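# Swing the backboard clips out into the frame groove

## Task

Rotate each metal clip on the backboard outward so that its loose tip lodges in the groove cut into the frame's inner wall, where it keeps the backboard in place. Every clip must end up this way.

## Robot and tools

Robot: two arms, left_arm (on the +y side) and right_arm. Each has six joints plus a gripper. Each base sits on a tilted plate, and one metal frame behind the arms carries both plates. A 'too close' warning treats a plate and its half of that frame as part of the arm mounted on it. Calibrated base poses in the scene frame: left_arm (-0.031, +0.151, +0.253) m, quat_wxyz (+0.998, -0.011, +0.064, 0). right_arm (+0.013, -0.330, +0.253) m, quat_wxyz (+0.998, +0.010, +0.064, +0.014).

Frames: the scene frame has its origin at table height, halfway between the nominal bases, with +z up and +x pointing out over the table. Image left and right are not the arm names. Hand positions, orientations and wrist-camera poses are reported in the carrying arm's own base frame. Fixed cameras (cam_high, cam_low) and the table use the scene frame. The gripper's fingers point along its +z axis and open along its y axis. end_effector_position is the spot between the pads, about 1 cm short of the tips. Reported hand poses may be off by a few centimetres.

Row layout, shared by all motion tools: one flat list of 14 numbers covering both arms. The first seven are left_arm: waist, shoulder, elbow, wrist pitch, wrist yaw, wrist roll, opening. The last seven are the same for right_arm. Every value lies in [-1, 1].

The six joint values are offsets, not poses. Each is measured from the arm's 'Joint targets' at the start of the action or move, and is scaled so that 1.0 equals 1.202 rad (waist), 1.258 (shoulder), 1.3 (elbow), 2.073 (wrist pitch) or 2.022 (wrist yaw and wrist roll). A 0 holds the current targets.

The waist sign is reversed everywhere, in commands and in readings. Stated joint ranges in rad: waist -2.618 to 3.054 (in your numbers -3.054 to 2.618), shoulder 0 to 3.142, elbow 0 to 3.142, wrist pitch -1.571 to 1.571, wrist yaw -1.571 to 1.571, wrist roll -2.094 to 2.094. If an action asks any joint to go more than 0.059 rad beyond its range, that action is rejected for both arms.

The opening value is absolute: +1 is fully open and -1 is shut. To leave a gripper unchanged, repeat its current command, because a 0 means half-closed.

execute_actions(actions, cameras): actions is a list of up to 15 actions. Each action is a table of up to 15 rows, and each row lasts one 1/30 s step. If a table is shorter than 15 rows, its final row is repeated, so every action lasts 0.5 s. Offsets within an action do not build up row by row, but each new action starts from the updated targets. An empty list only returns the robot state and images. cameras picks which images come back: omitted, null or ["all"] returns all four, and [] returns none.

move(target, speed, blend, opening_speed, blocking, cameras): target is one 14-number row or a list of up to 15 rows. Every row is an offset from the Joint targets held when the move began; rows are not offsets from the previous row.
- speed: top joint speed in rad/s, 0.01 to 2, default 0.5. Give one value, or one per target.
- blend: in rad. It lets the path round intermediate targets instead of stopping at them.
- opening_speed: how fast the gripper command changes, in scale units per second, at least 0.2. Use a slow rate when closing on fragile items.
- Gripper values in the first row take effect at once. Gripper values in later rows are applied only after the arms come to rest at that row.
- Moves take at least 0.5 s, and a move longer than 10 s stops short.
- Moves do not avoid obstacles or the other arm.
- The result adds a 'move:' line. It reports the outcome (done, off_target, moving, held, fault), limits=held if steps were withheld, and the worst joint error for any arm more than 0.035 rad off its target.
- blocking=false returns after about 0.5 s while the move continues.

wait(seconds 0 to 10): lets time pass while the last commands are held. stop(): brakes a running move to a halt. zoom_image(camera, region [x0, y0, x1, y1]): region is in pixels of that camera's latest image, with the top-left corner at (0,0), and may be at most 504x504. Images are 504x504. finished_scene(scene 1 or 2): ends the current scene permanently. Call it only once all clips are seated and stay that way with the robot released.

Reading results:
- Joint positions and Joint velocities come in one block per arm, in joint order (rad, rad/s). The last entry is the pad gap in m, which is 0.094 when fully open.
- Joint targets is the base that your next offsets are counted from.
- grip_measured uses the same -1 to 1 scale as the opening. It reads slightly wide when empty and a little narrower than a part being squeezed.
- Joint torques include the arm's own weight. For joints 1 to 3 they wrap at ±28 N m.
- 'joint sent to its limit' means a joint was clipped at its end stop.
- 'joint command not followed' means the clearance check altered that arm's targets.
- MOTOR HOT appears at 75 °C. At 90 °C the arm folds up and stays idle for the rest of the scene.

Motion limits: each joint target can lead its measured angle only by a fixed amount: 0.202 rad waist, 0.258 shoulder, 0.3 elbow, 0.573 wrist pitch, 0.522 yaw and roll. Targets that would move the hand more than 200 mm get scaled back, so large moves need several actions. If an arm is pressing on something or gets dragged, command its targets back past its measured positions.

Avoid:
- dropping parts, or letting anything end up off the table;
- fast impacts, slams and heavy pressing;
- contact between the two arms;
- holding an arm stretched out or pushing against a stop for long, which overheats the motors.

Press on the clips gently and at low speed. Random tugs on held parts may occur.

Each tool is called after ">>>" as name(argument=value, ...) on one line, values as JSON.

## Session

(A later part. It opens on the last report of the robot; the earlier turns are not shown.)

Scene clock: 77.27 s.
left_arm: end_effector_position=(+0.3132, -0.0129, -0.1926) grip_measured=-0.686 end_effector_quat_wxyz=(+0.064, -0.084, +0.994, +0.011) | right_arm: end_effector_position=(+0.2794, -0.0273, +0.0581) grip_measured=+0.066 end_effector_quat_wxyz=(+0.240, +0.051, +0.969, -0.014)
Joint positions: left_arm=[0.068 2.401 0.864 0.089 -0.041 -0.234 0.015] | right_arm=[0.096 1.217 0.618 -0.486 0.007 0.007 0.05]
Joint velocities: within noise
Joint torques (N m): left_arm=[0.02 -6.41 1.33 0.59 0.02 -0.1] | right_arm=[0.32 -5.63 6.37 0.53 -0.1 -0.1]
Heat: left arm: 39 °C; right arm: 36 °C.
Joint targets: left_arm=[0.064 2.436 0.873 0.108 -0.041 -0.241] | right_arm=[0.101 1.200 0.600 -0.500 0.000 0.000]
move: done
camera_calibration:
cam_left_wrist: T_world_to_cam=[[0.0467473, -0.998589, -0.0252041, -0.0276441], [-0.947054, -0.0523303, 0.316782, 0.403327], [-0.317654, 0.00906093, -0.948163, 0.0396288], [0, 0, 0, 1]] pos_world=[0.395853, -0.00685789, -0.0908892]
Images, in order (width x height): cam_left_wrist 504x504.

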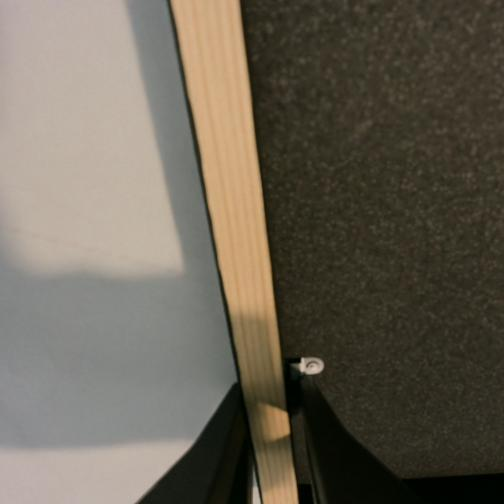

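>>> move(target=[[0,0,0,0,0,0,-0.60,0,0,0,0,0,0,0.064],[0,-0.064,0,0,0,0,-0.60,0,0,0,0,0,0,0.064],[0,-0.145,-0.066,-0.05,0,0,-0.60,0,0,0,0,0,0,0.064]], speed=0.3, blend=[0,0.02,0], opening_speed=0.5, cameras=["cam_left_wrist"])

>>> zoom_image(camera="cam_left_wrist", region=[270, 250, 370, 350])

Scene clock: 79.70 s.
left_arm: end_effector_position=(+0.2959, -0.0109, -0.1671) grip_measured=-0.602 end_effector_quat_wxyz=(+0.051, -0.085, +0.995, +0.015) | right_arm: end_effector_position=(+0.2794, -0.0273, +0.0581) grip_measured=+0.066 end_effector_quat_wxyz=(+0.240, +0.051, +0.969, -0.014)
Joint positions: left_arm=[0.068 2.279 0.792 0.014 -0.045 -0.235 0.019] | right_arm=[0.096 1.217 0.618 -0.486 0.007 0.007 0.05]
Joint velocities: within noise
Joint torques (N m): left_arm=[0.1 -11.11 0.42 0.24 0.03 -0.12] | right_arm=[0.32 -5.63 6.38 0.53 -0.1 -0.1]
Heat: left arm: 39 °C; right arm: 36 °C.
Joint targets: left_arm=[0.064 2.253 0.787 0.004 -0.041 -0.241] | right_arm=[0.101 1.200 0.600 -0.500 0.000 0.000]
move: done
camera_calibration:
cam_left_wrist: T_world_to_cam=[[0.0480374, -0.998317, -0.0324827, -0.0258012], [-0.938686, -0.0562358, 0.340155, 0.380361], [-0.341409, 0.0141509, -0.939808, 0.066732], [0, 0, 0, 1]] pos_world=[0.381062, -0.00531219, -0.0675045]
Images, in order (width x height): cam_left_wrist 504x504.

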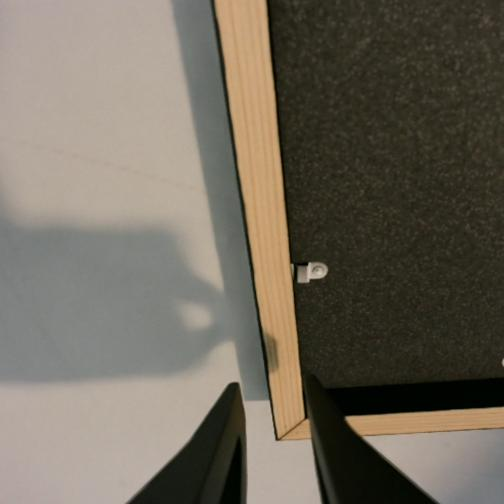

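Scaled by 5.040 from the camera's 504x504 image, which has a finer 720x720 frame.

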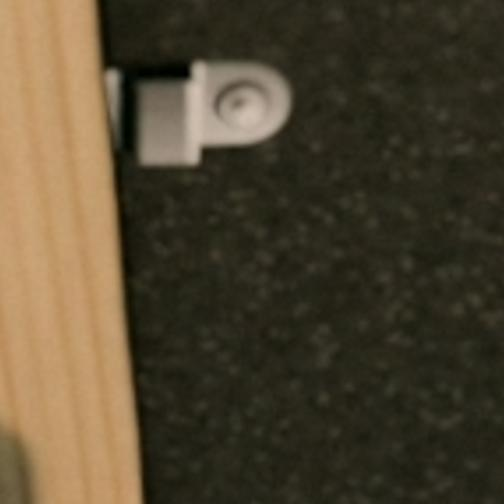

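>>> move(target=[[0.02,-0.0318,0,0,0,0,-0.5,0,0,0,0,0,0,0.064],[0.15,0.08,0.35,-0.1500,-0.008,-0.08,-0.5,0,0,0,0,0,0,0.064],[0.2633,0.2663,0.7031,-0.2904,-0.0173,-0.1575,-0.226,0,0,0,0,0,0,0.064]], speed=0.5, blend=[0.03,0.1,0], opening_speed=0.8, cameras=["cam_left_wrist"])

>>> zoom_image(camera="cam_left_wrist", region=[150, 252, 402, 504])

Scene clock: 84.83 s.
left_arm: end_effector_position=(+0.4434, -0.1623, -0.1286) grip_measured=-0.228 end_effector_quat_wxyz=(+0.066, -0.090, +0.994, +0.003) | right_arm: end_effector_position=(+0.2794, -0.0273, +0.0581) grip_measured=+0.066 end_effector_quat_wxyz=(+0.240, +0.051, +0.969, -0.014)
Joint positions: left_arm=[0.377 2.55 1.683 -0.588 -0.065 -0.554 0.036] | right_arm=[0.096 1.217 0.618 -0.486 0.007 0.007 0.05]
Joint velocities: within noise
Joint torques (N m): left_arm=[1.06 -10.5 5.89 0.34 -0.1 -0.08] | right_arm=[0.32 -5.63 6.37 0.53 -0.11 -0.1]
Heat: left arm: 39 °C; right arm: 36 °C.
Joint targets: left_arm=[0.381 2.588 1.701 -0.598 -0.076 -0.560] | right_arm=[0.101 1.200 0.600 -0.500 0.000 0.000]
move: off_target (left_arm); blend cut to 0.02 rad at target 1; target 3's new numbers were sent with left_arm's shoulder 0.038 rad from that target; left_arm: the shoulder is farthest, 0.038 rad from its target
camera_calibration:
cam_left_wrist: T_world_to_cam=[[0.057272, -0.998321, -0.00865554, -0.183756], [-0.948572, -0.0571176, 0.311367, 0.497792], [-0.311339, -0.00962223, -0.95025, 0.136916], [0, 0, 0, 1]] pos_world=[0.525343, -0.153698, -0.0264819]
Images, in order (width x height): cam_left_wrist 504x504.

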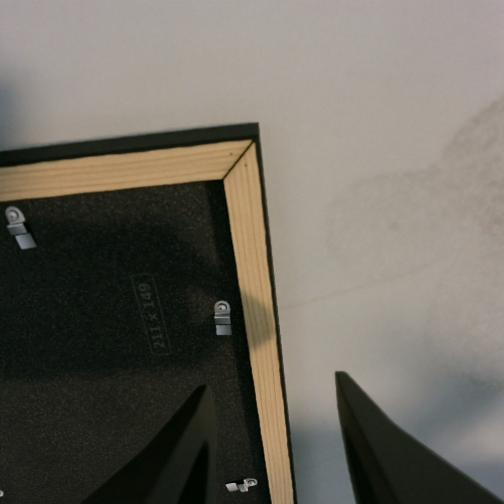

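Scaled by 2.000 from the camera's 504x504 image, which has a finer 720x720 frame.

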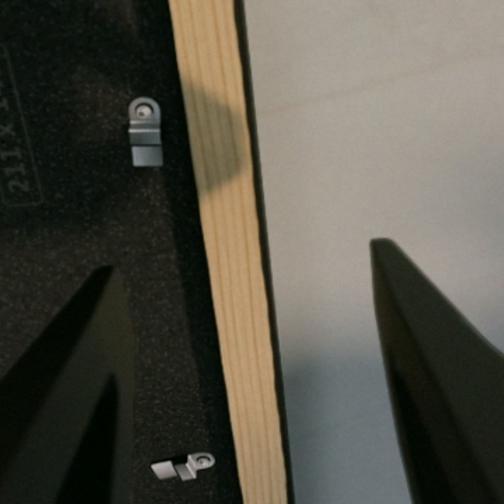

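>>> move(target=[-0.0220,0.0723,0.0092,0.0463,0,0.0153,-0.226,0,0,0,0,0,0,0.064], speed=0.2, cameras=["cam_left_wrist"])

>>> zoom_image(camera="cam_left_wrist", region=[160, 320, 320, 480])

Scene clock: 88.30 s.
left_arm: end_effector_position=(+0.4444, -0.1533, -0.1677) grip_measured=-0.228 end_effector_quat_wxyz=(+0.062, -0.089, +0.994, +0.006) | right_arm: end_effector_position=(+0.2794, -0.0273, +0.0581) grip_measured=+0.066 end_effector_quat_wxyz=(+0.240, +0.051, +0.969, -0.014)
Joint positions: left_arm=[0.359 2.648 1.696 -0.512 -0.066 -0.535 0.036] | right_arm=[0.096 1.217 0.618 -0.486 0.007 0.007 0.05]
Joint velocities: left_arm=[0.046 0.012 -0.032 0.051 0.051 0.037 -0.001] | right_arm=[within noise]
Joint torques (N m): left_arm=[0.57 -11.03 5.35 0.51 -0.11 0.06] | right_arm=[0.32 -5.61 6.38 0.53 -0.11 -0.1]
Heat: left arm: 39 °C; right arm: 36 °C.
Joint targets: left_arm=[0.354 2.679 1.713 -0.502 -0.076 -0.529] | right_arm=[0.101 1.200 0.600 -0.500 0.000 0.000]
move: done
camera_calibration:
cam_left_wrist: T_world_to_cam=[[0.0570317, -0.998254, -0.0153622, -0.176157], [-0.945964, -0.0589513, 0.318869, 0.511204], [-0.319218, -0.00365358, -0.947674, 0.105041], [0, 0, 0, 1]] pos_world=[0.527158, -0.14533, -0.0661692]
Images, in order (width x height): cam_left_wrist 504x504.

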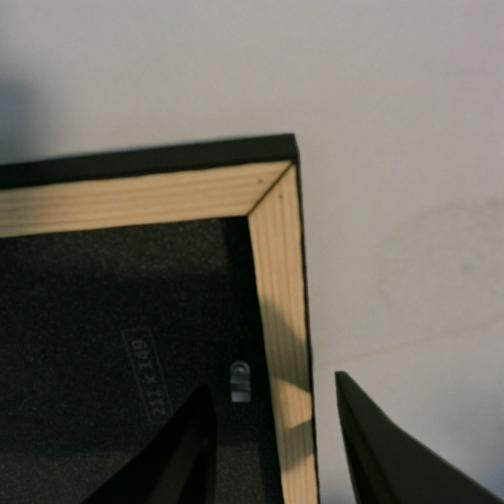

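Scaled by 3.150 from the camera's 504x504 image, which has a finer 720x720 frame.

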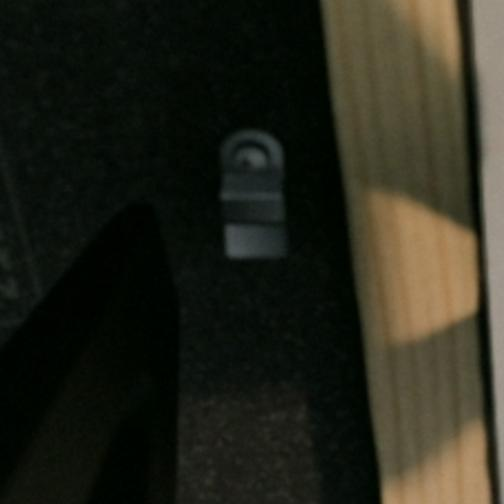

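>>> move(target=[[0,-0.0795,-0.0308,-0.0169,0,0,-0.226,0,0,0,0,0,0,0.064],[0,0.0052,-0.0085,0.0104,0,0,-0.226,0,0,0,0,0,0,0.064]], speed=[0.2,0.1], cameras=["cam_left_wrist"])

>>> zoom_image(camera="cam_left_wrist", region=[160, 320, 320, 480])

Scene clock: 92.57 s.
left_arm: end_effector_position=(+0.4427, -0.1526, -0.1723) grip_measured=-0.228 end_effector_quat_wxyz=(+0.064, -0.089, +0.994, +0.006) | right_arm: end_effector_position=(+0.2794, -0.0273, +0.0581) grip_measured=+0.066 end_effector_quat_wxyz=(+0.240, +0.051, +0.969, -0.014)
Joint positions: left_arm=[0.359 2.653 1.683 -0.491 -0.066 -0.535 0.036] | right_arm=[0.096 1.217 0.618 -0.486 0.007 0.007 0.05]
Joint velocities: within noise
Joint torques (N m): left_arm=[0.57 -10.74 5.56 0.44 -0.1 0.01] | right_arm=[0.32 -5.63 6.38 0.53 -0.1 -0.09]
Heat: left arm: 40 °C; right arm: 36 °C.
Joint targets: left_arm=[0.354 2.686 1.702 -0.481 -0.076 -0.529] | right_arm=[0.101 1.200 0.600 -0.500 0.000 0.000]
move: done
camera_calibration:
cam_left_wrist: T_world_to_cam=[[0.0566909, -0.998289, -0.014331, -0.175163], [-0.946777, -0.0583101, 0.316564, 0.511152], [-0.316858, -0.00437801, -0.948463, 0.0988198], [0, 0, 0, 1]] pos_world=[0.525189, -0.144626, -0.0705958]
Images, in order (width x height): cam_left_wrist 504x504.

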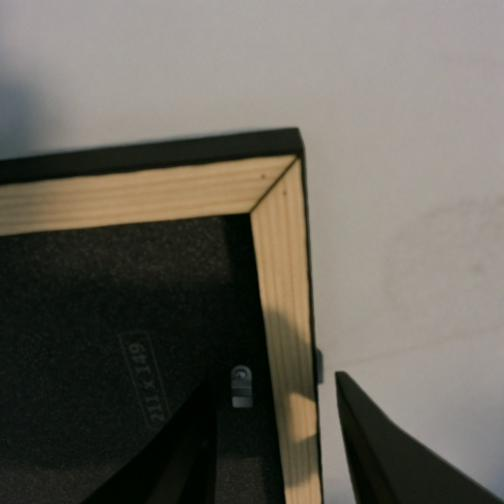

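Scaled by 3.150 from the camera's 504x504 image, which has a finer 720x720 frame.

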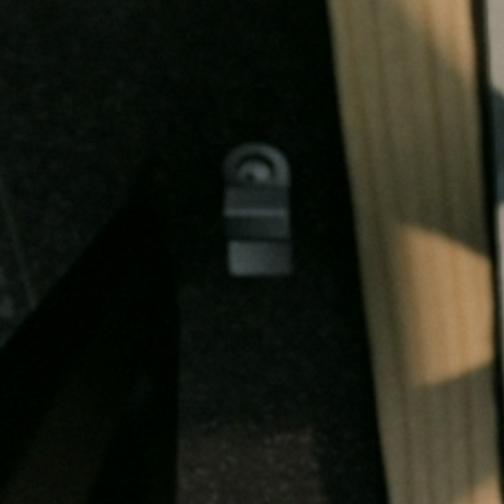

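>>> move(target=[[0,-0.0795,-0.0308,-0.0200,0,0,-0.226,0,0,0,0,0,0,0.064],[0,0.0008,-0.0045,0.0020,0,0,-0.226,0,0,0,0,0,0,0.064]], speed=[0.2,0.1], cameras=["cam_left_wrist"])

>>> zoom_image(camera="cam_left_wrist", region=[160, 320, 320, 480])

Scene clock: 95.83 s.
left_arm: end_effector_position=(+0.4427, -0.1526, -0.1725) grip_measured=-0.228 end_effector_quat_wxyz=(+0.065, -0.089, +0.994, +0.005) | right_arm: end_effector_position=(+0.2794, -0.0273, +0.0581) grip_measured=+0.066 end_effector_quat_wxyz=(+0.240, +0.051, +0.969, -0.014)
Joint positions: left_arm=[0.359 2.652 1.68 -0.486 -0.066 -0.535 0.036] | right_arm=[0.096 1.217 0.618 -0.486 0.007 0.007 0.05]
Joint velocities: within noise
Joint torques (N m): left_arm=[0.57 -10.59 5.18 0.45 -0.11 0.05] | right_arm=[0.32 -5.61 6.37 0.53 -0.11 -0.1]
Heat: left arm: 40 °C; right arm: 36 °C.
Joint targets: left_arm=[0.354 2.687 1.696 -0.476 -0.076 -0.529] | right_arm=[0.101 1.200 0.600 -0.500 0.000 0.000]
move: done
camera_calibration:
cam_left_wrist: T_world_to_cam=[[0.0567158, -0.998298, -0.0135606, -0.175042], [-0.947341, -0.0580985, 0.314912, 0.511204], [-0.315164, -0.00501398, -0.949024, 0.0976836], [0, 0, 0, 1]] pos_world=[0.524999, -0.144554, -0.0706538]
Images, in order (width x height): cam_left_wrist 504x504.

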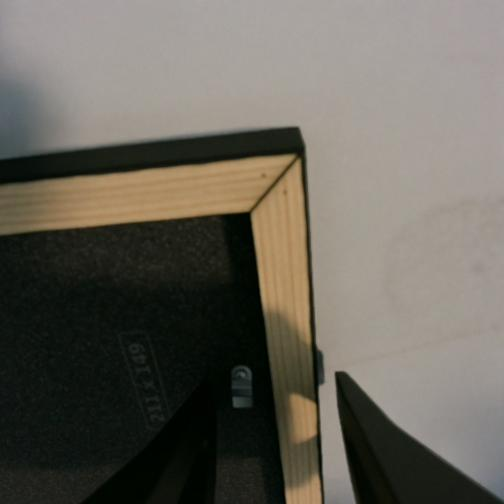

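Scaled by 3.150 from the camera's 504x504 image, which has a finer 720x720 frame.

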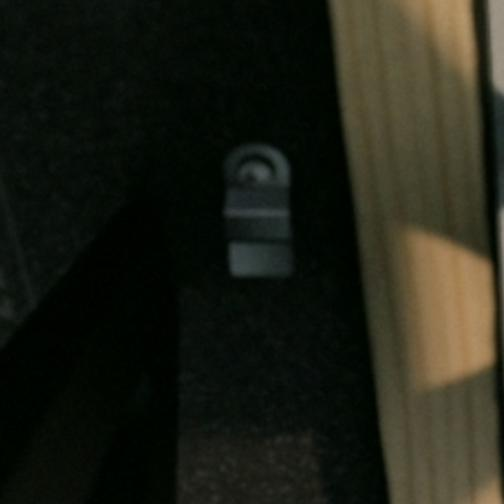

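>>> move(target=[[0,-0.0795,-0.0308,-0.0200,0,0,-0.226,0,0,0,0,0,0,0.064],[0,0.0004,-0.0035,-0.0010,0,0,-0.226,0,0,0,0,0,0,0.064]], speed=[0.2,0.1], cameras=["cam_left_wrist"])

>>> zoom_image(camera="cam_left_wrist", region=[160, 320, 320, 480])

Scene clock: 99.07 s.
left_arm: end_effector_position=(+0.4406, -0.1518, -0.1734) grip_measured=-0.228 end_effector_quat_wxyz=(+0.062, -0.089, +0.994, +0.007) | right_arm: end_effector_position=(+0.2794, -0.0273, +0.0581) grip_measured=+0.066 end_effector_quat_wxyz=(+0.240, +0.051, +0.969, -0.014)
Joint positions: left_arm=[0.359 2.652 1.675 -0.488 -0.066 -0.535 0.036] | right_arm=[0.096 1.217 0.618 -0.486 0.007 0.007 0.05]
Joint velocities: within noise
Joint torques (N m): left_arm=[0.59 -10.61 5.16 0.45 -0.11 0.06] | right_arm=[0.32 -5.64 6.37 0.53 -0.1 -0.09]
Heat: left arm: 40 °C; right arm: 36 °C.
Joint targets: left_arm=[0.354 2.687 1.691 -0.479 -0.076 -0.529] | right_arm=[0.101 1.200 0.600 -0.500 0.000 0.000]
move: done
camera_calibration:
cam_left_wrist: T_world_to_cam=[[0.0566313, -0.998267, -0.0160258, -0.174545], [-0.945526, -0.0587796, 0.320195, 0.509596], [-0.320582, -0.00298022, -0.947216, 0.0991428], [0, 0, 0, 1]] pos_world=[0.523505, -0.143993, -0.0720577]
Images, in order (width x height): cam_left_wrist 504x504.

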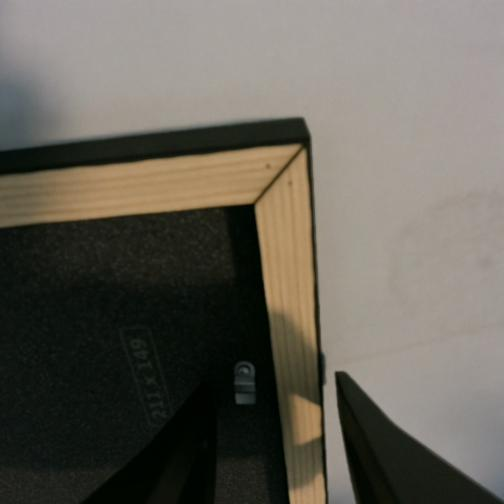

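Scaled by 3.150 from the camera's 504x504 image, which has a finer 720x720 frame.

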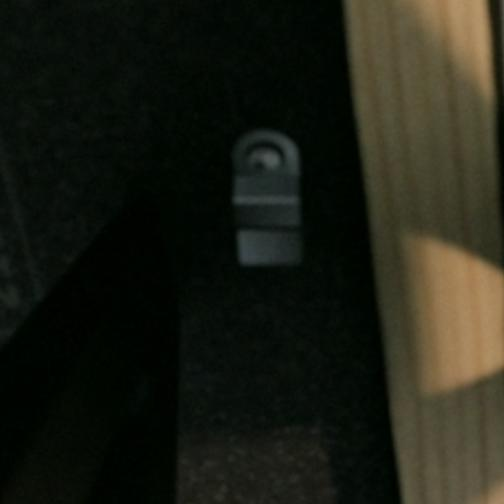

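>>> move(target=[0,0.0020,0,0,0,0,-0.69,0,0,0,0,0,0,0.064], opening_speed=0.3, speed=0.05, cameras=["cam_left_wrist"])

>>> zoom_image(camera="cam_left_wrist", region=[160, 320, 320, 480])

Scene clock: 101.60 s.
left_arm: end_effector_position=(+0.4430, -0.1527, -0.1730) grip_measured=-0.682 end_effector_quat_wxyz=(+0.066, -0.088, +0.994, +0.005) | right_arm: end_effector_position=(+0.2794, -0.0273, +0.0581) grip_measured=+0.066 end_effector_quat_wxyz=(+0.240, +0.051, +0.969, -0.014)
Joint positions: left_arm=[0.359 2.652 1.676 -0.479 -0.066 -0.531 0.015] | right_arm=[0.096 1.217 0.618 -0.486 0.007 0.007 0.05]
Joint velocities: within noise
Joint torques (N m): left_arm=[0.43 -10.41 5.15 0.47 -0.06 0.02] | right_arm=[0.32 -5.63 6.38 0.53 -0.1 -0.1]
Heat: left arm: 40 °C; right arm: 36 °C.
Joint targets: left_arm=[0.354 2.690 1.691 -0.478 -0.076 -0.529] | right_arm=[0.101 1.200 0.600 -0.500 0.000 0.000]
move: off_target (left_arm); left_arm: the shoulder is farthest, 0.037 rad from its target
camera_calibration:
cam_left_wrist: T_world_to_cam=[[0.0534086, -0.99849, -0.0128191, -0.173568], [-0.948667, -0.0547428, 0.311502, 0.51222], [-0.311733, -0.00447584, -0.950159, 0.0956582], [0, 0, 0, 1]] pos_world=[0.525016, -0.144838, -0.0708917]
Images, in order (width x height): cam_left_wrist 504x504.

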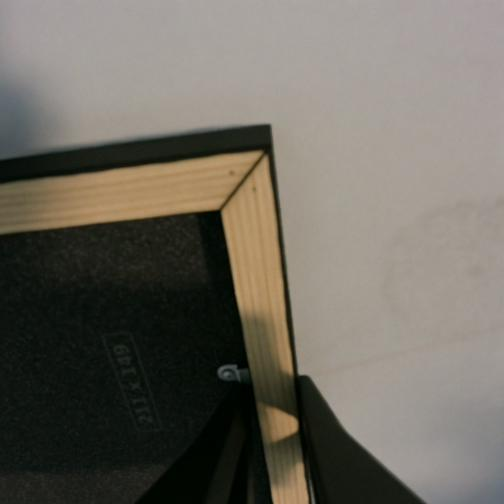

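Scaled by 3.150 from the camera's 504x504 image, which has a finer 720x720 frame.

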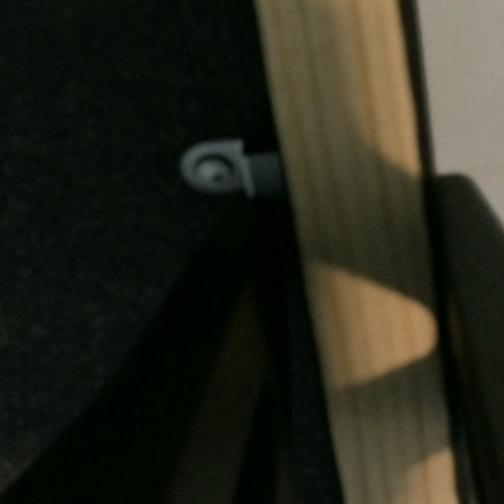

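>>> move(target=[[0,0,0,0,0,0,-0.60,0,0,0,0,0,0,0.064],[0,-0.064,0,0,0,0,-0.60,0,0,0,0,0,0,0.064],[0,-0.165,-0.050,-0.05,0,0,-0.60,0,0,0,0,0,0,0.064]], speed=0.3, blend=[0,0.02,0], opening_speed=0.5, cameras=["cam_left_wrist"])

>>> zoom_image(camera="cam_left_wrist", region=[190, 260, 310, 380])

Scene clock: 104.57 s.
left_arm: end_effector_position=(+0.4419, -0.1522, -0.1215) grip_measured=-0.602 end_effector_quat_wxyz=(+0.071, -0.088, +0.994, +0.003) | right_arm: end_effector_position=(+0.2794, -0.0273, +0.0581) grip_measured=+0.066 end_effector_quat_wxyz=(+0.240, +0.051, +0.969, -0.014)
Joint positions: left_arm=[0.359 2.512 1.637 -0.571 -0.066 -0.531 0.019] | right_arm=[0.096 1.217 0.618 -0.486 0.007 0.007 0.05]
Joint velocities: within noise
Joint torques (N m): left_arm=[0.58 -15.88 3.52 0.34 -0.08 -0.03] | right_arm=[0.31 -5.61 6.38 0.53 -0.11 -0.1]
Heat: left arm: 40 °C; right arm: 36 °C.
Joint targets: left_arm=[0.354 2.482 1.626 -0.582 -0.076 -0.529] | right_arm=[0.101 1.200 0.600 -0.500 0.000 0.000]
move: done
camera_calibration:
cam_left_wrist: T_world_to_cam=[[0.0531742, -0.99854, -0.00954834, -0.171843], [-0.951359, -0.0535629, 0.303392, 0.495469], [-0.30346, -0.00704871, -0.952818, 0.139909], [0, 0, 0, 1]] pos_world=[0.522964, -0.144068, -0.0186541]
Images, in order (width x height): cam_left_wrist 504x504.

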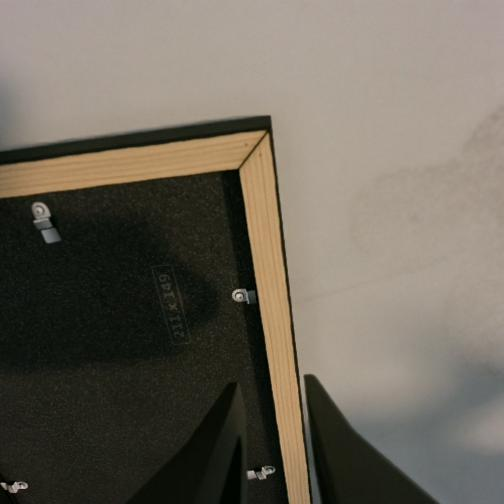

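Scaled by 4.200 from the camera's 504x504 image, which has a finer 720x720 frame.

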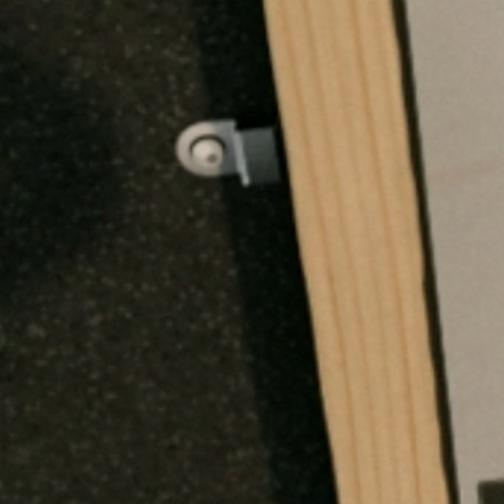

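>>> move(target=[-0.1106,-0.2615,-0.2054,-0.0140,0.0138,0.0673,-0.60,0,0,0,0,0,0,0.064], speed=0.6, cameras=["cam_left_wrist"])

>>> zoom_image(camera="cam_left_wrist", region=[200, 60, 440, 300])

>>> zoom_image(camera="cam_left_wrist", region=[240, 300, 440, 460])

Scene clock: 107.23 s.
left_arm: end_effector_position=(+0.4144, -0.0832, -0.0459) grip_measured=-0.602 end_effector_quat_wxyz=(+0.084, -0.090, +0.992, +0.001) | right_arm: end_effector_position=(+0.2794, -0.0273, +0.0581) grip_measured=+0.066 end_effector_quat_wxyz=(+0.240, +0.051, +0.969, -0.014)
Joint positions: left_arm=[0.223 2.18 1.37 -0.603 -0.054 -0.399 0.019] | right_arm=[0.096 1.217 0.618 -0.486 0.007 0.007 0.05]
Joint velocities: within noise
Joint torques (N m): left_arm=[0.38 -13.9 3.86 0.45 0.13 0.05] | right_arm=[0.31 -5.63 6.38 0.53 -0.11 -0.09]
Heat: left arm: 40 °C; right arm: 36 °C.
Joint targets: left_arm=[0.221 2.153 1.359 -0.611 -0.048 -0.393] | right_arm=[0.101 1.200 0.600 -0.500 0.000 0.000]
move: done
camera_calibration:
cam_left_wrist: T_world_to_cam=[[0.0574058, -0.998328, -0.00683562, -0.102379], [-0.958904, -0.0570419, 0.277939, 0.451742], [-0.277864, -0.00940059, -0.960575, 0.192956], [0, 0, 0, 1]] pos_world=[0.49267, -0.0746257, 0.059092]
Images, in order (width x height): cam_left_wrist 504x504.

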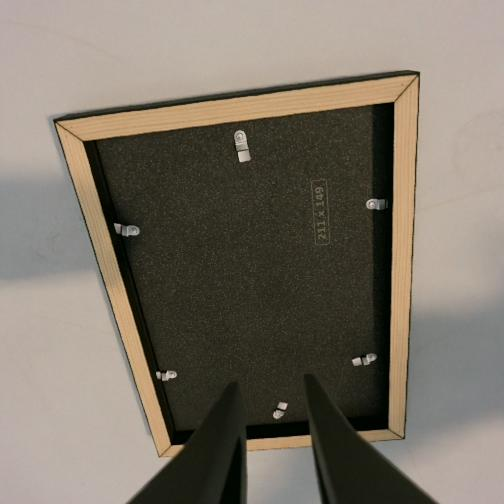

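Scaled by 2.100 from the camera's 504x504 image, which has a finer 720x720 frame.

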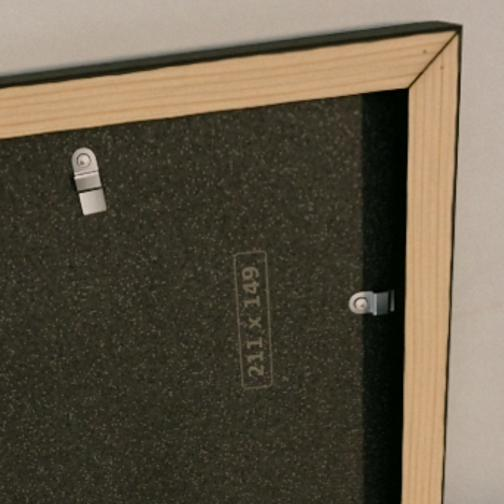

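Scaled by 2.520 from the camera's 504x504 image, which has a finer 720x720 frame.

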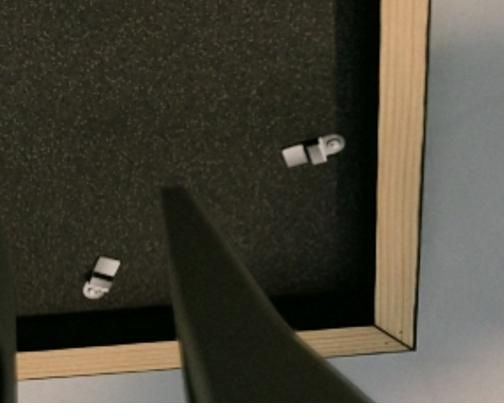

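>>> move(target=[0.1747,0.0652,-0.4546,0.2846,-0.0163,0.6790,0.07,0,0,0,0,0,0,0.064], speed=0.7, opening_speed=0.6, cameras=["cam_left_wrist"])

>>> zoom_image(camera="cam_left_wrist", region=[130, 252, 382, 504])

Scene clock: 115.47 s.
left_arm: end_effector_position=(+0.2751, -0.1079, -0.1512) grip_measured=+0.068 end_effector_quat_wxyz=(+0.040, +0.640, +0.765, +0.051) | right_arm: end_effector_position=(+0.2794, -0.0273, +0.0581) grip_measured=+0.066 end_effector_quat_wxyz=(+0.240, +0.051, +0.969, -0.014)
Joint positions: left_arm=[0.424 2.211 0.772 -0.028 -0.077 0.973 0.05] | right_arm=[0.096 1.217 0.618 -0.486 0.007 0.007 0.05]
Joint velocities: within noise
Joint torques (N m): left_arm=[1.26 -6.61 0.95 0.49 -0.06 0.01] | right_arm=[0.32 -5.63 6.38 0.53 -0.11 -0.09]
Heat: left arm: 40 °C; right arm: 36 °C.
Joint targets: left_arm=[0.432 2.235 0.768 -0.021 -0.081 0.980] | right_arm=[0.101 1.200 0.600 -0.500 0.000 0.000]
move: done
camera_calibration:
cam_left_wrist: T_world_to_cam=[[-0.990629, -0.0525484, -0.126067, 0.252503], [-0.104265, 0.887167, 0.449514, 0.238751], [0.0882212, 0.458446, -0.884332, 0.0141639], [0, 0, 0, 1]] pos_world=[0.27378, -0.205037, -0.0629641]
Images, in order (width x height): cam_left_wrist 504x504.

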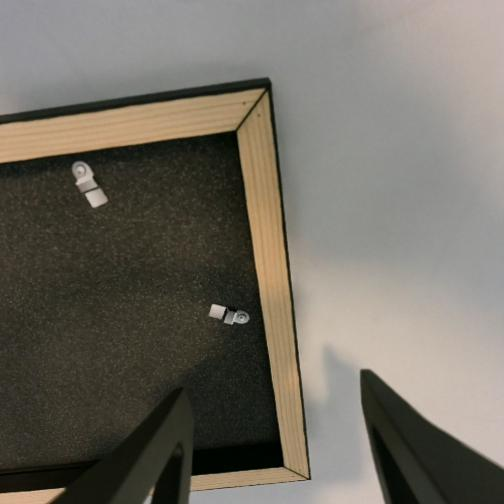

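Scaled by 2.000 from the camera's 504x504 image, which has a finer 720x720 frame.

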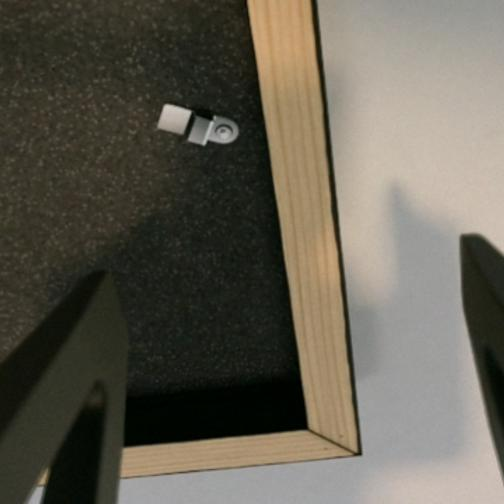

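>>> move(target=[-0.0275,0.1431,0.0562,0.0608,0,0.0084,0.07,0,0,0,0,0,0,0.064], speed=0.25, cameras=["cam_left_wrist"])

>>> zoom_image(camera="cam_left_wrist", region=[150, 300, 350, 500])

Scene clock: 118.60 s.
left_arm: end_effector_position=(+0.2854, -0.1062, -0.1913) grip_measured=+0.068 end_effector_quat_wxyz=(+0.043, +0.640, +0.766, +0.053) | right_arm: end_effector_position=(+0.2794, -0.0273, +0.0581) grip_measured=+0.066 end_effector_quat_wxyz=(+0.240, +0.051, +0.969, -0.014)
Joint positions: left_arm=[0.405 2.389 0.833 0.098 -0.078 0.991 0.05] | right_arm=[0.096 1.217 0.618 -0.486 0.007 0.007 0.05]
Joint velocities: within noise
Joint torques (N m): left_arm=[0.24 -6.69 1.21 0.49 -0.01 0.03] | right_arm=[0.32 -5.61 6.39 0.53 -0.1 -0.09]
Heat: left arm: 40 °C; right arm: 36 °C.
Joint targets: left_arm=[0.398 2.415 0.841 0.105 -0.081 0.997] | right_arm=[0.101 1.200 0.600 -0.500 0.000 0.000]
move: done
camera_calibration:
cam_left_wrist: T_world_to_cam=[[-0.989558, -0.053994, -0.133643, 0.255833], [-0.108911, 0.88743, 0.447892, 0.257423], [0.0944151, 0.45777, -0.884043, -0.0247505], [0, 0, 0, 1]] pos_world=[0.283535, -0.203301, -0.102988]
Images, in order (width x height): cam_left_wrist 504x504.

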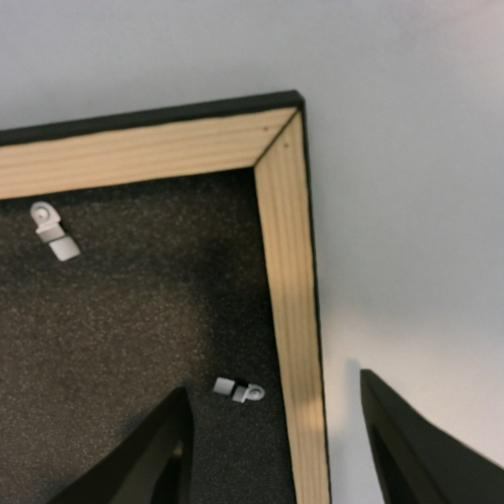

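Scaled by 2.520 from the camera's 504x504 image, which has a finer 720x720 frame.

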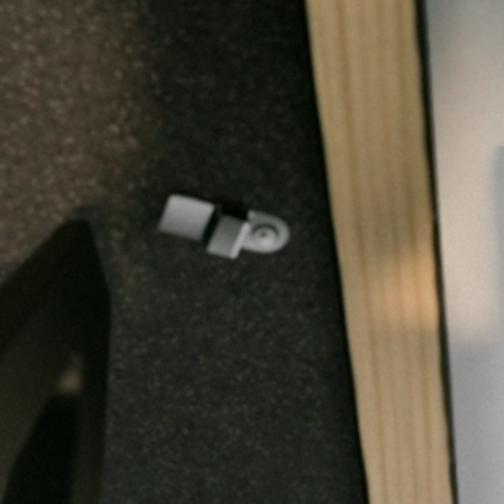

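>>> move(target=[[-0.0108,-0.0676,-0.0315,-0.0169,0,0,0.07,0,0,0,0,0,0,0.064],[0.0183,0.0207,0,0.0116,0,0,0.07,0,0,0,0,0,0,0.064]], speed=[0.25,0.12], cameras=["cam_left_wrist"])

>>> zoom_image(camera="cam_left_wrist", region=[150, 300, 350, 500])

Scene clock: 121.93 s.
left_arm: end_effector_position=(+0.2829, -0.1072, -0.1977) grip_measured=+0.068 end_effector_quat_wxyz=(+0.042, +0.642, +0.764, +0.053) | right_arm: end_effector_position=(+0.2794, -0.0273, +0.0581) grip_measured=+0.066 end_effector_quat_wxyz=(+0.240, +0.051, +0.969, -0.014)
Joint positions: left_arm=[0.412 2.414 0.833 0.122 -0.078 0.991 0.05] | right_arm=[0.096 1.217 0.618 -0.486 0.007 0.007 0.05]
Joint velocities: within noise
Joint torques (N m): left_arm=[1.37 -6.82 0.98 0.49 -0.02 0.04] | right_arm=[0.32 -5.61 6.37 0.53 -0.11 -0.1]
Heat: left arm: 39 °C; right arm: 36 °C.
Joint targets: left_arm=[0.420 2.441 0.841 0.129 -0.081 0.997] | right_arm=[0.101 1.200 0.600 -0.500 0.000 0.000]
move: done
camera_calibration:
cam_left_wrist: T_world_to_cam=[[-0.990024, -0.0471297, -0.132785, 0.253512], [-0.102449, 0.887768, 0.448745, 0.259312], [0.0967332, 0.457872, -0.88374, -0.0303555], [0, 0, 0, 1]] pos_world=[0.280486, -0.204362, -0.109529]
Images, in order (width x height): cam_left_wrist 504x504.

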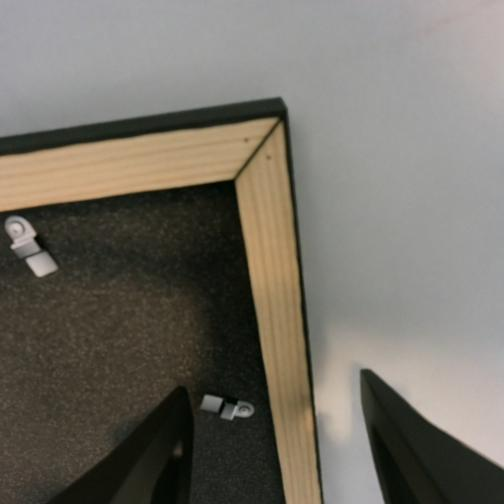

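Scaled by 2.520 from the camera's 504x504 image, which has a finer 720x720 frame.

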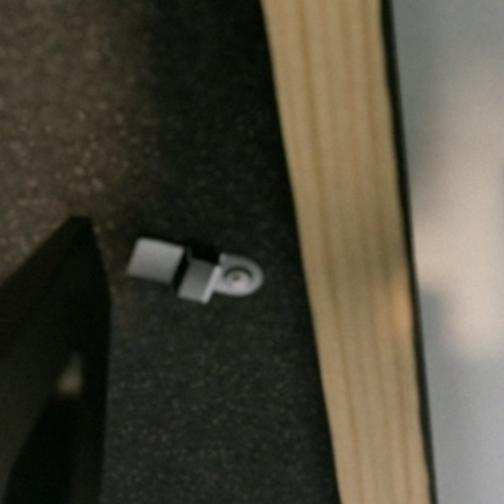

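>>> move(target=[[-0.0266,-0.0676,-0.0315,-0.0169,0,0,0.07,0,0,0,0,0,0,0.064],[0.0071,0.0029,-0.0020,0.0020,0,0,0.07,0,0,0,0,0,0,0.064]], speed=[0.25,0.12], cameras=["cam_left_wrist"])

>>> zoom_image(camera="cam_left_wrist", region=[150, 300, 350, 500])

Scene clock: 124.63 s.
left_arm: end_effector_position=(+0.2814, -0.1094, -0.1986) grip_measured=+0.068 end_effector_quat_wxyz=(+0.042, +0.646, +0.761, +0.054) | right_arm: end_effector_position=(+0.2794, -0.0273, +0.0581) grip_measured=+0.066 end_effector_quat_wxyz=(+0.240, +0.051, +0.969, -0.014)
Joint positions: left_arm=[0.421 2.417 0.832 0.125 -0.079 0.991 0.05] | right_arm=[0.096 1.217 0.618 -0.486 0.007 0.007 0.05]
Joint velocities: within noise
Joint torques (N m): left_arm=[1.48 -6.67 0.9 0.47 0.02 0.03] | right_arm=[0.32 -5.63 6.38 0.53 -0.11 -0.1]
Heat: left arm: 39 °C; right arm: 36 °C.
Joint targets: left_arm=[0.429 2.445 0.839 0.133 -0.081 0.997] | right_arm=[0.101 1.200 0.600 -0.500 0.000 0.000]
move: done
camera_calibration:
cam_left_wrist: T_world_to_cam=[[-0.99044, -0.0380107, -0.132607, 0.252928], [-0.0943259, 0.88805, 0.449966, 0.259404], [0.100658, 0.458173, -0.883145, -0.0309381], [0, 0, 0, 1]] pos_world=[0.278093, -0.206575, -0.110506]
Images, in order (width x height): cam_left_wrist 504x504.

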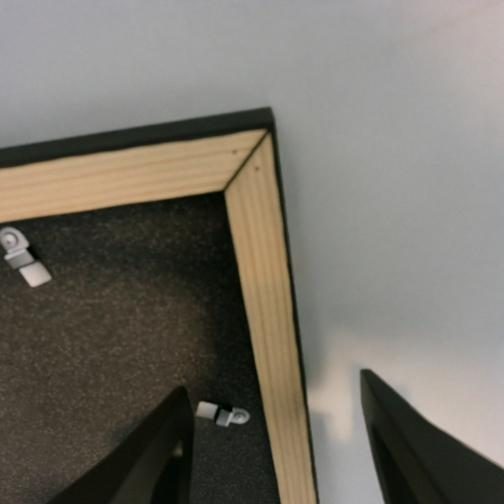

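Scaled by 2.520 from the camera's 504x504 image, which has a finer 720x720 frame.

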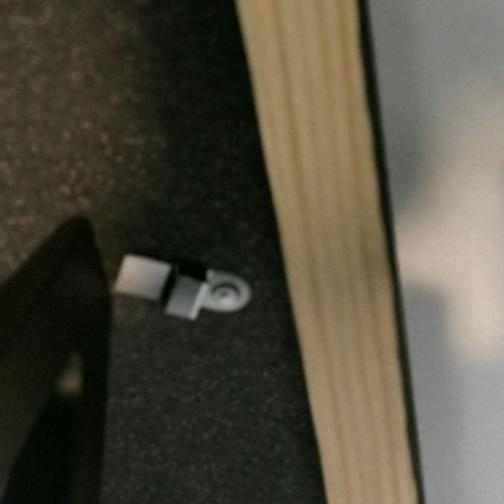

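>>> move(target=[0,0.0040,0.0004,0.0018,0,0,0.07,0,0,0,0,0,0,0.064], speed=0.05, cameras=[])

>>> move(target=[0,0.0030,0.0004,0.0010,0,0,0.07,0,0,0,0,0,0,0.064], speed=0.05, cameras=[])

Scene clock: 126.17 s.
left_arm: end_effector_position=(+0.2814, -0.1094, -0.1986) grip_measured=+0.068 end_effector_quat_wxyz=(+0.042, +0.646, +0.761, +0.054) | right_arm: end_effector_position=(+0.2794, -0.0273, +0.0581) grip_measured=+0.066 end_effector_quat_wxyz=(+0.240, +0.051, +0.969, -0.014)
Joint positions: left_arm=[0.421 2.417 0.832 0.125 -0.079 0.991 0.05] | right_arm=[0.096 1.217 0.618 -0.486 0.007 0.007 0.05]
Joint velocities: within noise
Joint torques (N m): left_arm=[1.43 -6.28 1.16 0.54 0 0.04] | right_arm=[0.32 -5.63 6.37 0.53 -0.1 -0.1]
Heat: left arm: 39 °C; right arm: 36 °C.
Joint targets: left_arm=[0.429 2.450 0.839 0.137 -0.081 0.997] | right_arm=[0.101 1.200 0.600 -0.500 0.000 0.000]
move: done
No camera images: "cameras" was empty.

Scene clock: 126.87 s.
left_arm: end_effector_position=(+0.2812, -0.1093, -0.1988) grip_measured=+0.068 end_effector_quat_wxyz=(+0.042, +0.646, +0.761, +0.054) | right_arm: end_effector_position=(+0.2794, -0.0273, +0.0581) grip_measured=+0.066 end_effector_quat_wxyz=(+0.240, +0.051, +0.969, -0.014)
Joint positions: left_arm=[0.421 2.418 0.832 0.126 -0.079 0.991 0.05] | right_arm=[0.096 1.217 0.618 -0.486 0.007 0.007 0.05]
Joint velocities: within noise
Joint torques (N m): left_arm=[1.42 -6.16 1.07 0.56 -0.04 0.05] | right_arm=[0.32 -5.63 6.38 0.53 -0.1 -0.1]
Heat: left arm: 39 °C; right arm: 36 °C.
Joint targets: left_arm=[0.429 2.454 0.840 0.139 -0.081 0.997] | right_arm=[0.101 1.200 0.600 -0.500 0.000 0.000]
move: off_target (left_arm); left_arm: the shoulder is farthest, 0.036 rad from its target
No camera images: "cameras" was empty.

>>> move(target=[0,0,0,0,0,0,-0.30,0,0,0,0,0,0,0.064], opening_speed=0.35, cameras=["cam_left_wrist"])

>>> zoom_image(camera="cam_left_wrist", region=[150, 300, 350, 500])

Scene clock: 128.97 s.
left_arm: end_effector_position=(+0.2874, -0.1102, -0.1980) grip_measured=-0.298 end_effector_quat_wxyz=(+0.050, +0.645, +0.760, +0.061) | right_arm: end_effector_position=(+0.2794, -0.0273, +0.0581) grip_measured=+0.066 end_effector_quat_wxyz=(+0.240, +0.051, +0.969, -0.014)
Joint positions: left_arm=[0.421 2.418 0.836 0.143 -0.089 0.991 0.033] | right_arm=[0.096 1.217 0.618 -0.486 0.007 0.007 0.05]
Joint velocities: within noise
Joint torques (N m): left_arm=[1.31 -6.23 0.83 0.4 0.06 0.05] | right_arm=[0.32 -5.6 6.38 0.53 -0.1 -0.09]
Heat: left arm: 39 °C; right arm: 36 °C.
Joint targets: left_arm=[0.429 2.454 0.840 0.139 -0.081 0.997] | right_arm=[0.101 1.200 0.600 -0.500 0.000 0.000]
move: off_target (left_arm); left_arm: the shoulder is farthest, 0.036 rad from its target
camera_calibration:
cam_left_wrist: T_world_to_cam=[[-0.987188, -0.0390957, -0.154695, 0.253551], [-0.105372, 0.887764, 0.448075, 0.26324], [0.119814, 0.458635, -0.88051, -0.035564], [0, 0, 0, 1]] pos_world=[0.282302, -0.207471, -0.110043]
Images, in order (width x height): cam_left_wrist 504x504.

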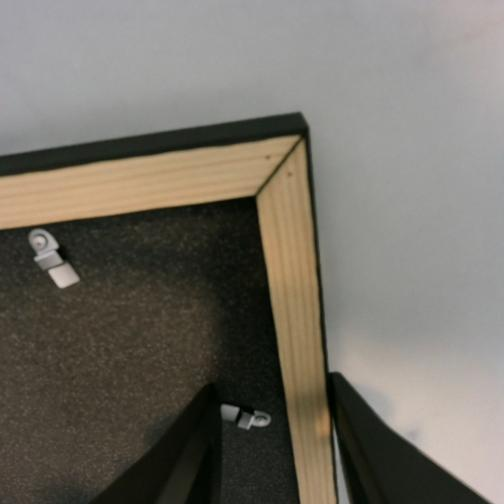

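Scaled by 2.520 from the camera's 504x504 image, which has a finer 720x720 frame.

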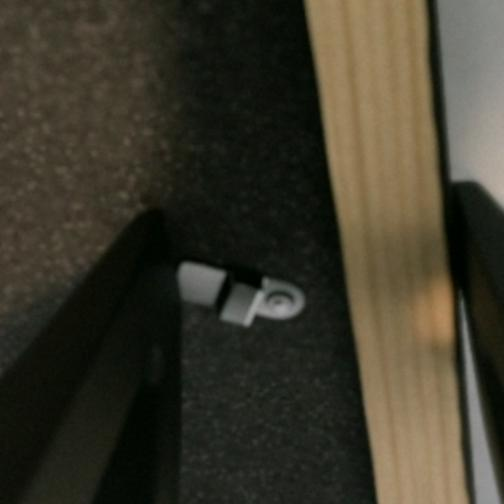

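>>> move(target=[0,0,0,0,0,0,-0.45,0,0,0,0,0,0,0.064], opening_speed=0.3, cameras=["cam_left_wrist"])

>>> zoom_image(camera="cam_left_wrist", region=[150, 300, 350, 500])

Scene clock: 130.47 s.
left_arm: end_effector_position=(+0.2853, -0.1111, -0.1982) grip_measured=-0.445 end_effector_quat_wxyz=(+0.047, +0.649, +0.757, +0.060) | right_arm: end_effector_position=(+0.2794, -0.0273, +0.0581) grip_measured=+0.066 end_effector_quat_wxyz=(+0.240, +0.051, +0.969, -0.014)
Joint positions: left_arm=[0.427 2.418 0.836 0.136 -0.089 0.997 0.026] | right_arm=[0.096 1.217 0.618 -0.486 0.007 0.007 0.05]
Joint velocities: within noise
Joint torques (N m): left_arm=[1.05 -6.27 0.79 0.43 0.09 0.01] | right_arm=[0.32 -5.63 6.35 0.53 -0.1 -0.09]
Heat: left arm: 39 °C; right arm: 36 °C.
Joint targets: left_arm=[0.429 2.454 0.840 0.139 -0.081 0.997] | right_arm=[0.101 1.200 0.600 -0.500 0.000 0.000]
move: off_target (left_arm); left_arm: the shoulder is farthest, 0.036 rad from its target
camera_calibration:
cam_left_wrist: T_world_to_cam=[[-0.988515, -0.027294, -0.148636, 0.254257], [-0.0924988, 0.887066, 0.45228, 0.260974], [0.119505, 0.460835, -0.879403, -0.0345349], [0, 0, 0, 1]] pos_world=[0.279604, -0.208647, -0.110612]
Images, in order (width x height): cam_left_wrist 504x504.

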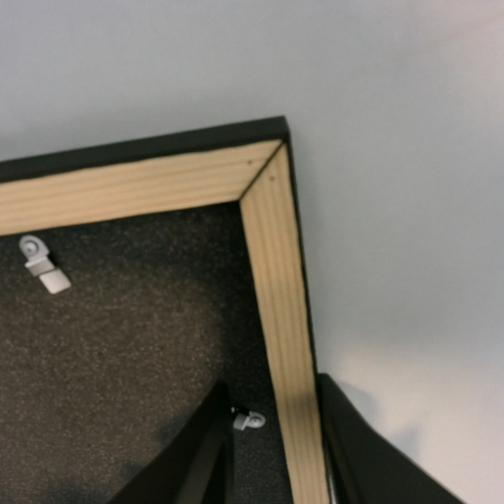

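Scaled by 2.520 from the camera's 504x504 image, which has a finer 720x720 frame.

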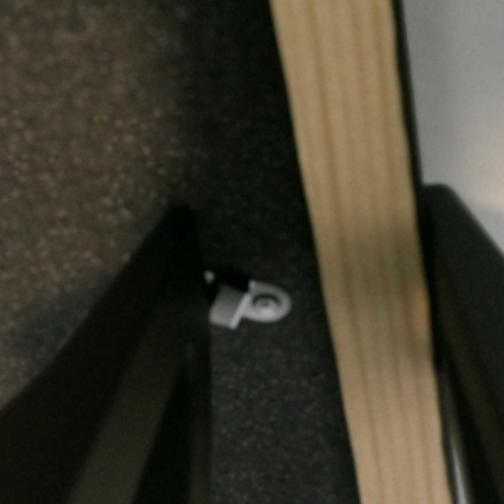

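>>> move(target=[[0,-0.064,0,0,0,0,-0.45,0,0,0,0,0,0,0.064],[0,-0.17,-0.055,-0.06,0,0,-0.694,0,0,0,0,0,0,0.064]], speed=0.3, opening_speed=0.8, cameras=["cam_left_wrist"])

>>> zoom_image(camera="cam_left_wrist", region=[150, 250, 350, 450])

Scene clock: 135.07 s.
left_arm: end_effector_position=(+0.2760, -0.1074, -0.1637) grip_measured=-0.692 end_effector_quat_wxyz=(+0.041, +0.650, +0.757, +0.057) | right_arm: end_effector_position=(+0.2794, -0.0273, +0.0581) grip_measured=+0.066 end_effector_quat_wxyz=(+0.240, +0.051, +0.969, -0.014)
Joint positions: left_arm=[0.427 2.264 0.776 0.027 -0.087 0.997 0.014] | right_arm=[0.096 1.217 0.618 -0.486 0.007 0.007 0.05]
Joint velocities: within noise
Joint torques (N m): left_arm=[0.77 -10.71 0.49 0.29 0.09 0.01] | right_arm=[0.31 -5.63 6.38 0.53 -0.11 -0.09]
Heat: left arm: 39 °C; right arm: 36 °C.
Joint targets: left_arm=[0.429 2.240 0.768 0.015 -0.081 0.997] | right_arm=[0.101 1.200 0.600 -0.500 0.000 0.000]
move: done
camera_calibration:
cam_left_wrist: T_world_to_cam=[[-0.990501, -0.0264989, -0.134927, 0.253228], [-0.0858839, 0.885537, 0.456561, 0.239981], [0.107384, 0.463812, -0.879401, -0.00115289], [0, 0, 0, 1]] pos_world=[0.271557, -0.205267, -0.0764128]
Images, in order (width x height): cam_left_wrist 504x504.

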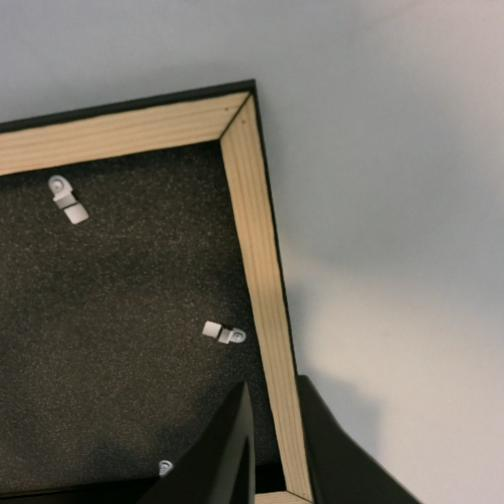

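Scaled by 2.520 from the camera's 504x504 image, which has a finer 720x720 frame.

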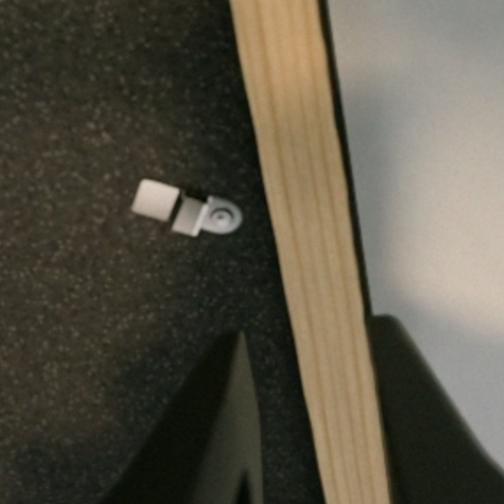

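>>> move(target=[-0.0541,0.0413,0.0685,-0.0275,0.0124,-0.5643,-0.65,0,0,0,0,0,0,0.064], speed=0.7, cameras=["cam_left_wrist"])

>>> zoom_image(camera="cam_left_wrist", region=[150, 270, 350, 470])

Scene clock: 139.90 s.
left_arm: end_effector_position=(+0.2987, -0.1029, -0.1573) grip_measured=-0.652 end_effector_quat_wxyz=(+0.067, +0.114, +0.991, +0.015) | right_arm: end_effector_position=(+0.2794, -0.0273, +0.0581) grip_measured=+0.066 end_effector_quat_wxyz=(+0.240, +0.051, +0.969, -0.014)
Joint positions: left_arm=[0.371 2.264 0.848 -0.033 -0.064 -0.137 0.016] | right_arm=[0.096 1.217 0.618 -0.486 0.007 0.007 0.05]
Joint velocities: within noise
Joint torques (N m): left_arm=[0.17 -6.76 2.22 0.36 0.1 -0.12] | right_arm=[0.31 -5.63 6.38 0.53 -0.1 -0.09]
Heat: left arm: 39 °C; right arm: 36 °C.
Joint targets: left_arm=[0.364 2.292 0.857 -0.042 -0.056 -0.144] | right_arm=[0.101 1.200 0.600 -0.500 0.000 0.000]
move: done
camera_calibration:
cam_left_wrist: T_world_to_cam=[[-0.341829, -0.937848, -0.0599475, 0.000906149], [-0.896656, 0.306387, 0.319585, 0.396054], [-0.281355, 0.162996, -0.94566, 0.0747115], [0, 0, 0, 1]] pos_world=[0.376455, -0.132674, -0.0558669]
Images, in order (width x height): cam_left_wrist 504x504.

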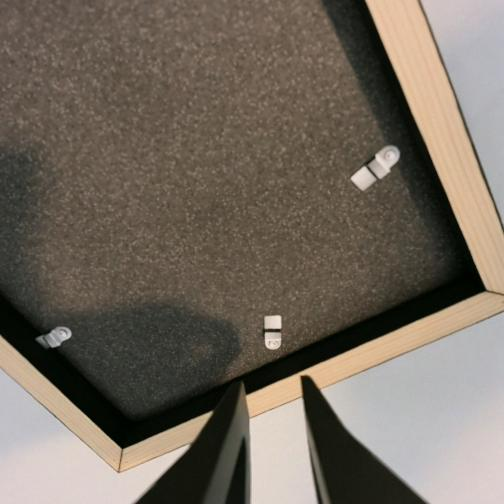

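Scaled by 2.520 from the camera's 504x504 image, which has a finer 720x720 frame.

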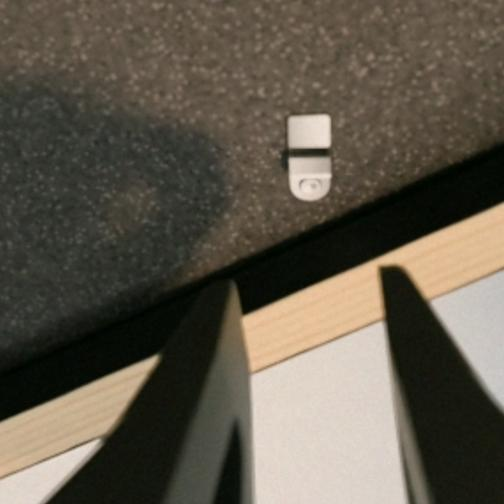

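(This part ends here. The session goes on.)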